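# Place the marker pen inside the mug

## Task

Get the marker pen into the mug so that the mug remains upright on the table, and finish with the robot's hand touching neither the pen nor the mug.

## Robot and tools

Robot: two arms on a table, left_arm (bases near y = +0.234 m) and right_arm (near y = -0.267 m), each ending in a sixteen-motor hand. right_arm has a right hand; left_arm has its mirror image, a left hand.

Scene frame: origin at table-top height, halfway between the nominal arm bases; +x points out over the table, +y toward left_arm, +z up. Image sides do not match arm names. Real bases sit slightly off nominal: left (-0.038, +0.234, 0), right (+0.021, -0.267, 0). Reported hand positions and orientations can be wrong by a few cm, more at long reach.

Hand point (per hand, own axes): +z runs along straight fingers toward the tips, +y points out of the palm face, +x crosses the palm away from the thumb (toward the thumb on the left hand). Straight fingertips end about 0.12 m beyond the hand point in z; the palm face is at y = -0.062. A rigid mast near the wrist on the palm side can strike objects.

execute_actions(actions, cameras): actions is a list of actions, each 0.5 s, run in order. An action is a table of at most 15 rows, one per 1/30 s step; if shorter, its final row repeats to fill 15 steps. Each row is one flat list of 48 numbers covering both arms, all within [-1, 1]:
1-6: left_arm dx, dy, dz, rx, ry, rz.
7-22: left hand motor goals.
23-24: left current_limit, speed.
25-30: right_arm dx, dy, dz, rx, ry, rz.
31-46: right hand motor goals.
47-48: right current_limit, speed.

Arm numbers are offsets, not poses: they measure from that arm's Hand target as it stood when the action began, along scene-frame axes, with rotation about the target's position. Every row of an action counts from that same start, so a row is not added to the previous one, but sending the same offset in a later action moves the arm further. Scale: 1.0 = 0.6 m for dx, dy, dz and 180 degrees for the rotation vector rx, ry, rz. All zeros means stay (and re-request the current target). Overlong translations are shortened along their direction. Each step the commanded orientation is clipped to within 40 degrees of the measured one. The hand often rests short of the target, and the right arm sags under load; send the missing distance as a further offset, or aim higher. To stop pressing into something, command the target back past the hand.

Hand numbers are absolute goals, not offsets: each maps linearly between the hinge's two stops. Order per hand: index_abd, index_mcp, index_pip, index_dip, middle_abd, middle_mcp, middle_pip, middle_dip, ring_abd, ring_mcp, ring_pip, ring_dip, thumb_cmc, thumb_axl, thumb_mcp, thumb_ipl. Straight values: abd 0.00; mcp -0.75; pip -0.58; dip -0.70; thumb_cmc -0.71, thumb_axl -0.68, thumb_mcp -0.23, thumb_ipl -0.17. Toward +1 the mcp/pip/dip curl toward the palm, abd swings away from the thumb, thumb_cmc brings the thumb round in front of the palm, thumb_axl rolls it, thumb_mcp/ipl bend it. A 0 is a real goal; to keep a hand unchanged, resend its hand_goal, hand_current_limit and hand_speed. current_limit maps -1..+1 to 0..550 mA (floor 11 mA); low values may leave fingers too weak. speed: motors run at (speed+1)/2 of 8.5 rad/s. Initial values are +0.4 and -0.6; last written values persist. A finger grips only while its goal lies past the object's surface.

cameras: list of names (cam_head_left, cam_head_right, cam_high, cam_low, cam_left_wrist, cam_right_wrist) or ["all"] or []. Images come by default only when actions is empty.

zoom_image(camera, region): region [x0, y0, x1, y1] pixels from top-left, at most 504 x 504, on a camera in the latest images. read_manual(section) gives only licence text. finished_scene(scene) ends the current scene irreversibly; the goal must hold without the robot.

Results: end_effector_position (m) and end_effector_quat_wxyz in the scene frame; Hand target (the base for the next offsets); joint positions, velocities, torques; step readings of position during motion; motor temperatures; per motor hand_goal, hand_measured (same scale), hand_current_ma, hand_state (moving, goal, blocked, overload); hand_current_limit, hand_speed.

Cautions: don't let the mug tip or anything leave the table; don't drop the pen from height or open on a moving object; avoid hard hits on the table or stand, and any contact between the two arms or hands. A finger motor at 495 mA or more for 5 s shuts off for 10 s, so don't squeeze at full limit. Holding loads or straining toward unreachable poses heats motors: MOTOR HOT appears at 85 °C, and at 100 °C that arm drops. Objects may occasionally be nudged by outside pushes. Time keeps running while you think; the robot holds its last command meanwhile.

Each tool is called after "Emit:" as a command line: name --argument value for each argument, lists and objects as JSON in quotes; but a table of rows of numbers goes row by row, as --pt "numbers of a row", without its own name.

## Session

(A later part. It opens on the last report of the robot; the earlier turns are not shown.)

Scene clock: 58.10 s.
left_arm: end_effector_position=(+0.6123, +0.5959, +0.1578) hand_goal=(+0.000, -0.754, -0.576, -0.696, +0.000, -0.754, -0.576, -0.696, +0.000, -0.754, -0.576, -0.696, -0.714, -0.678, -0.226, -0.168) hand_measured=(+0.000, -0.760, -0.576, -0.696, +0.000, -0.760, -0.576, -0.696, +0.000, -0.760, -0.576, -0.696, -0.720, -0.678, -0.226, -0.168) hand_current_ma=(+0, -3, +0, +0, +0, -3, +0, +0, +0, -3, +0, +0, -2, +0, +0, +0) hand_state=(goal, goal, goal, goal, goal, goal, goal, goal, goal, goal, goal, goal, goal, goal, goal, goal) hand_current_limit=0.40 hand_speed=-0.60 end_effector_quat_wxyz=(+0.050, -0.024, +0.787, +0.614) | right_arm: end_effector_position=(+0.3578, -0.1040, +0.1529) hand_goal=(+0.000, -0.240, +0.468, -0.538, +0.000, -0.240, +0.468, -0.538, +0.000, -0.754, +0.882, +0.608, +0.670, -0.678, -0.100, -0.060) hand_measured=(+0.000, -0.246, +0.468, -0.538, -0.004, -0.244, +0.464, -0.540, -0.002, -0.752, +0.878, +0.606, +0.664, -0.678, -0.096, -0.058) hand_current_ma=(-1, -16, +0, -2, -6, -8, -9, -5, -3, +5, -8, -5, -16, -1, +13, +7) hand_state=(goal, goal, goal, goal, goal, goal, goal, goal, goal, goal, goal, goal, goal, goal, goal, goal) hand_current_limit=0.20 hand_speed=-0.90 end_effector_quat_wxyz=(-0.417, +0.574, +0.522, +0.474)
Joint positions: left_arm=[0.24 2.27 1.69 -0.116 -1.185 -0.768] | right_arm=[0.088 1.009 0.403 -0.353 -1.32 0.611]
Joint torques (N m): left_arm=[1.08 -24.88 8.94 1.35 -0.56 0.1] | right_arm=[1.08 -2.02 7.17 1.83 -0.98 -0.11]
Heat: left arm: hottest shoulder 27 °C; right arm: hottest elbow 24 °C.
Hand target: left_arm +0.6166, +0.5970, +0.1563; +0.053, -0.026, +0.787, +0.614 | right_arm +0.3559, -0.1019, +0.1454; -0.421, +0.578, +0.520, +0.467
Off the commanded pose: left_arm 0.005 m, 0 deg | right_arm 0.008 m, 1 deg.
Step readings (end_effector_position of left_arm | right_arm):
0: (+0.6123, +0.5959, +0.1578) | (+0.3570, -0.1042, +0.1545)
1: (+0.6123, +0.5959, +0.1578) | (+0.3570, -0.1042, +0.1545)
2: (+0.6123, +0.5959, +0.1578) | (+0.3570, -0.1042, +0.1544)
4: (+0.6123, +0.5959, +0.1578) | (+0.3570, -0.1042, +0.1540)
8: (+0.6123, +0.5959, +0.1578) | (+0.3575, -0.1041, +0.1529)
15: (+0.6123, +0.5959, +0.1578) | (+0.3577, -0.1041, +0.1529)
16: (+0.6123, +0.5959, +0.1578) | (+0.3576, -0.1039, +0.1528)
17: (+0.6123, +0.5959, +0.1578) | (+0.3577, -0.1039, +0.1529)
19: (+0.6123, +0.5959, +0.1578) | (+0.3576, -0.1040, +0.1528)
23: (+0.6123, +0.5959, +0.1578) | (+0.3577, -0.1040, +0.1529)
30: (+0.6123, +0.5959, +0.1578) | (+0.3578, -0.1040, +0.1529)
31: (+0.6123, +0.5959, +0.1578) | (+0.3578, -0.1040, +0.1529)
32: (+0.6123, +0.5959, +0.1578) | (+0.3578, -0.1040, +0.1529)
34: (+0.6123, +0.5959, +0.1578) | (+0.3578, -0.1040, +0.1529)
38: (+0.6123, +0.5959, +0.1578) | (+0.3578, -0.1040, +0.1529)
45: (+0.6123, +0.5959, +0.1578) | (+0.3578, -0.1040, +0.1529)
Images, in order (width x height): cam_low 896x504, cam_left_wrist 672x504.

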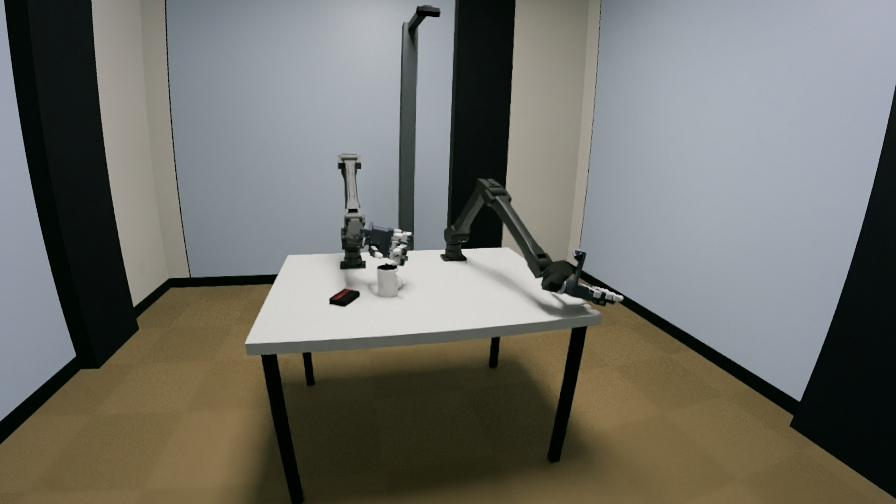

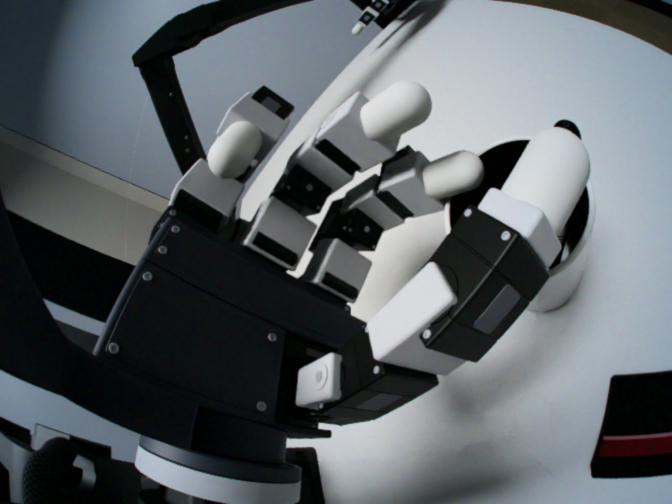

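Emit:
execute_actions --actions '[[[0,0,0,0,0,0,0,-0.754,-0.576,-0.696,0,-0.754,-0.576,-0.696,0,-0.754,-0.576,-0.696,-0.714,-0.678,-0.226,-0.168,0.4,-0.6,0.003,0,0.07,0,0,0,0,-0.24,0.468,-0.538,0,-0.24,0.468,-0.538,0,-0.754,0.883,0.609,0.67,-0.678,-0.12,-0.06,0.2,-0.9]],[[0,0,0,0,0,0,0,-0.754,-0.576,-0.696,0,-0.754,-0.576,-0.696,0,-0.754,-0.576,-0.696,-0.714,-0.678,-0.226,-0.168,0.4,-0.6,0,0,0.14,0,0,0,0,-0.24,0.468,-0.538,0,-0.24,0.468,-0.538,0,-0.754,0.883,0.609,0.67,-0.678,-0.12,-0.06,0.2,-0.9]]]' --cameras '["cam_left_wrist", "cam_low", "cam_high"]'

Emit:
zoom_image --camera "cam_low" --region '[320, 190, 460, 310]'

Scene clock: 59.87 s.
left_arm: end_effector_position=(+0.6123, +0.5959, +0.1578) hand_goal=(+0.000, -0.754, -0.576, -0.696, +0.000, -0.754, -0.576, -0.696, +0.000, -0.754, -0.576, -0.696, -0.714, -0.678, -0.226, -0.168) hand_measured=(+0.000, -0.760, -0.576, -0.696, +0.000, -0.760, -0.576, -0.696, +0.000, -0.760, -0.576, -0.696, -0.720, -0.678, -0.226, -0.168) hand_current_ma=(+0, -3, +0, +0, +0, -3, +0, +0, +0, -3, +0, +0, -2, +0, +0, +0) hand_state=(goal, goal, goal, goal, goal, goal, goal, goal, goal, goal, goal, goal, goal, goal, goal, goal) hand_current_limit=0.40 hand_speed=-0.60 end_effector_quat_wxyz=(+0.050, -0.024, +0.787, +0.614) | right_arm: end_effector_position=(+0.3467, -0.1019, +0.2468) hand_goal=(+0.000, -0.240, +0.468, -0.538, +0.000, -0.240, +0.468, -0.538, +0.000, -0.754, +0.882, +0.608, +0.670, -0.678, -0.120, -0.060) hand_measured=(+0.000, -0.244, +0.468, -0.538, -0.004, -0.244, +0.464, -0.540, -0.002, -0.752, +0.878, +0.606, +0.660, -0.678, -0.116, -0.058) hand_current_ma=(-1, -9, +0, -2, -6, -8, -8, -5, -3, +5, -8, -5, -24, -1, +11, +7) hand_state=(goal, goal, goal, goal, goal, goal, goal, goal, goal, goal, goal, goal, goal, goal, goal, goal) hand_current_limit=0.20 hand_speed=-0.90 end_effector_quat_wxyz=(-0.432, +0.588, +0.508, +0.458)
Joint positions: left_arm=[0.24 2.27 1.69 -0.116 -1.185 -0.768] | right_arm=[0.1 0.81 0.592 -0.733 -1.313 0.68]
Joint torques (N m): left_arm=[0.97 -24.94 8.96 1.32 -0.55 0.1] | right_arm=[0.56 -0.67 13.35 0.8 -1.08 -0.35]
Heat: left arm: hottest shoulder 27 °C; right arm: hottest elbow 24 °C.
Hand target: left_arm +0.6166, +0.5970, +0.1563; +0.053, -0.026, +0.787, +0.614 | right_arm +0.3576, -0.1018, +0.2713; -0.422, +0.577, +0.520, +0.467
Off the commanded pose: left_arm 0.005 m, 0 deg | right_arm 0.027 m, 2 deg.
Step readings (end_effector_position of left_arm | right_arm):
0: (+0.6123, +0.5959, +0.1578) | (+0.3578, -0.1040, +0.1529)
1: (+0.6123, +0.5959, +0.1578) | (+0.3578, -0.1040, +0.1528)
2: (+0.6123, +0.5959, +0.1578) | (+0.3571, -0.1038, +0.1527)
4: (+0.6123, +0.5959, +0.1578) | (+0.3540, -0.1043, +0.1536)
8: (+0.6123, +0.5959, +0.1578) | (+0.3465, -0.1047, +0.1612)
15: (+0.6123, +0.5959, +0.1578) | (+0.3437, -0.1047, +0.1641)
16: (+0.6123, +0.5959, +0.1578) | (+0.3437, -0.1047, +0.1645)
17: (+0.6123, +0.5959, +0.1578) | (+0.3429, -0.1049, +0.1655)
19: (+0.6123, +0.5959, +0.1578) | (+0.3418, -0.1044, +0.1770)
23: (+0.6123, +0.5959, +0.1578) | (+0.3450, -0.1023, +0.2305)
30: (+0.6123, +0.5959, +0.1578) | (+0.3482, -0.1021, +0.2584)
Images, in order (width x height): cam_high 896x504, cam_low 896x504, cam_left_wrist 672x504.

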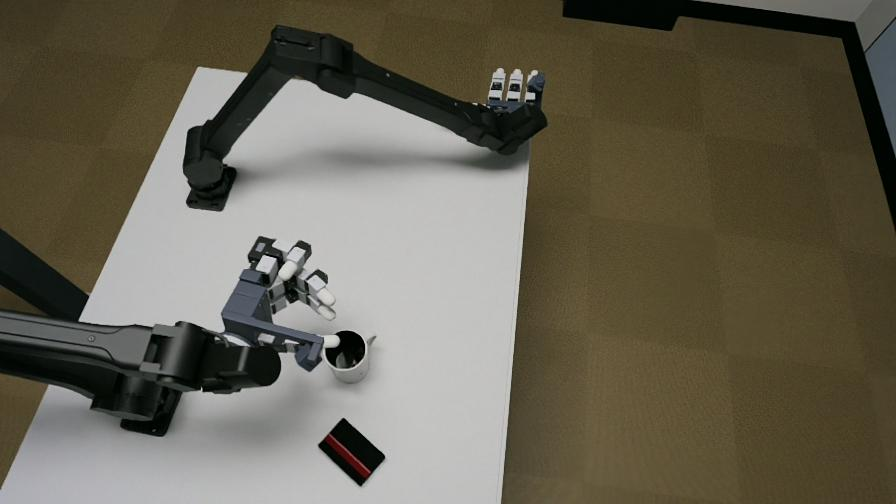

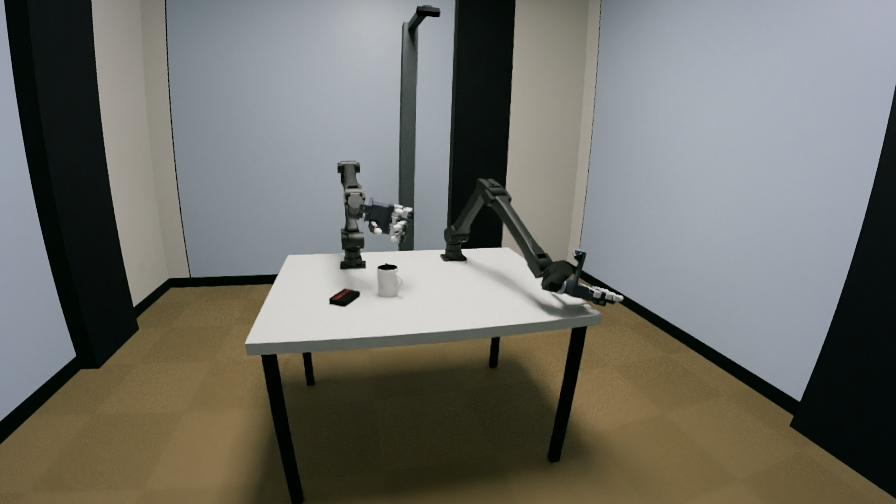

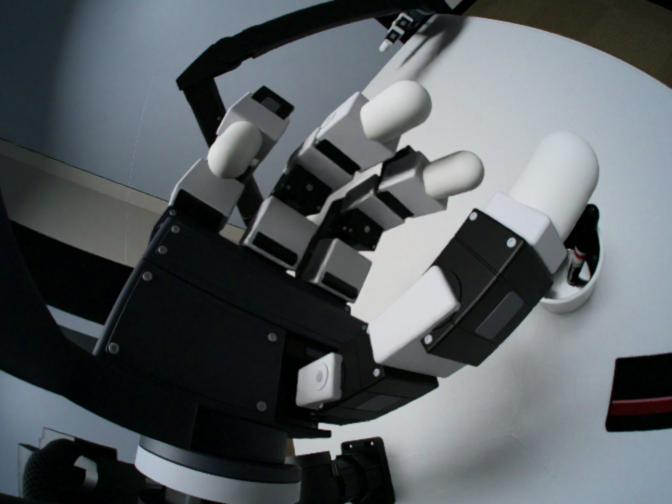

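Scaled by 3.600 from the camera's 896x504 image, which has a finer 1280x720 frame.

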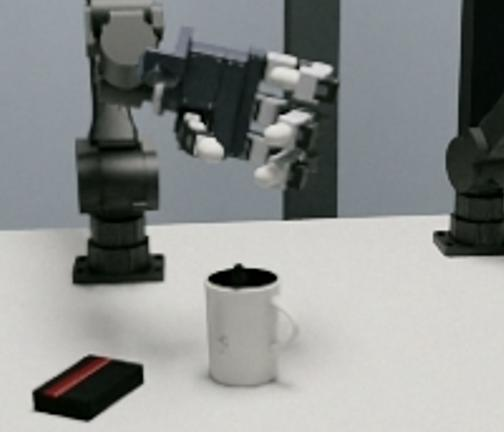

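The pen is in the mug, the mug is standing, and the hand is clear.

Emit:
finished_scene --scene 3

The scene is finished: the task was done.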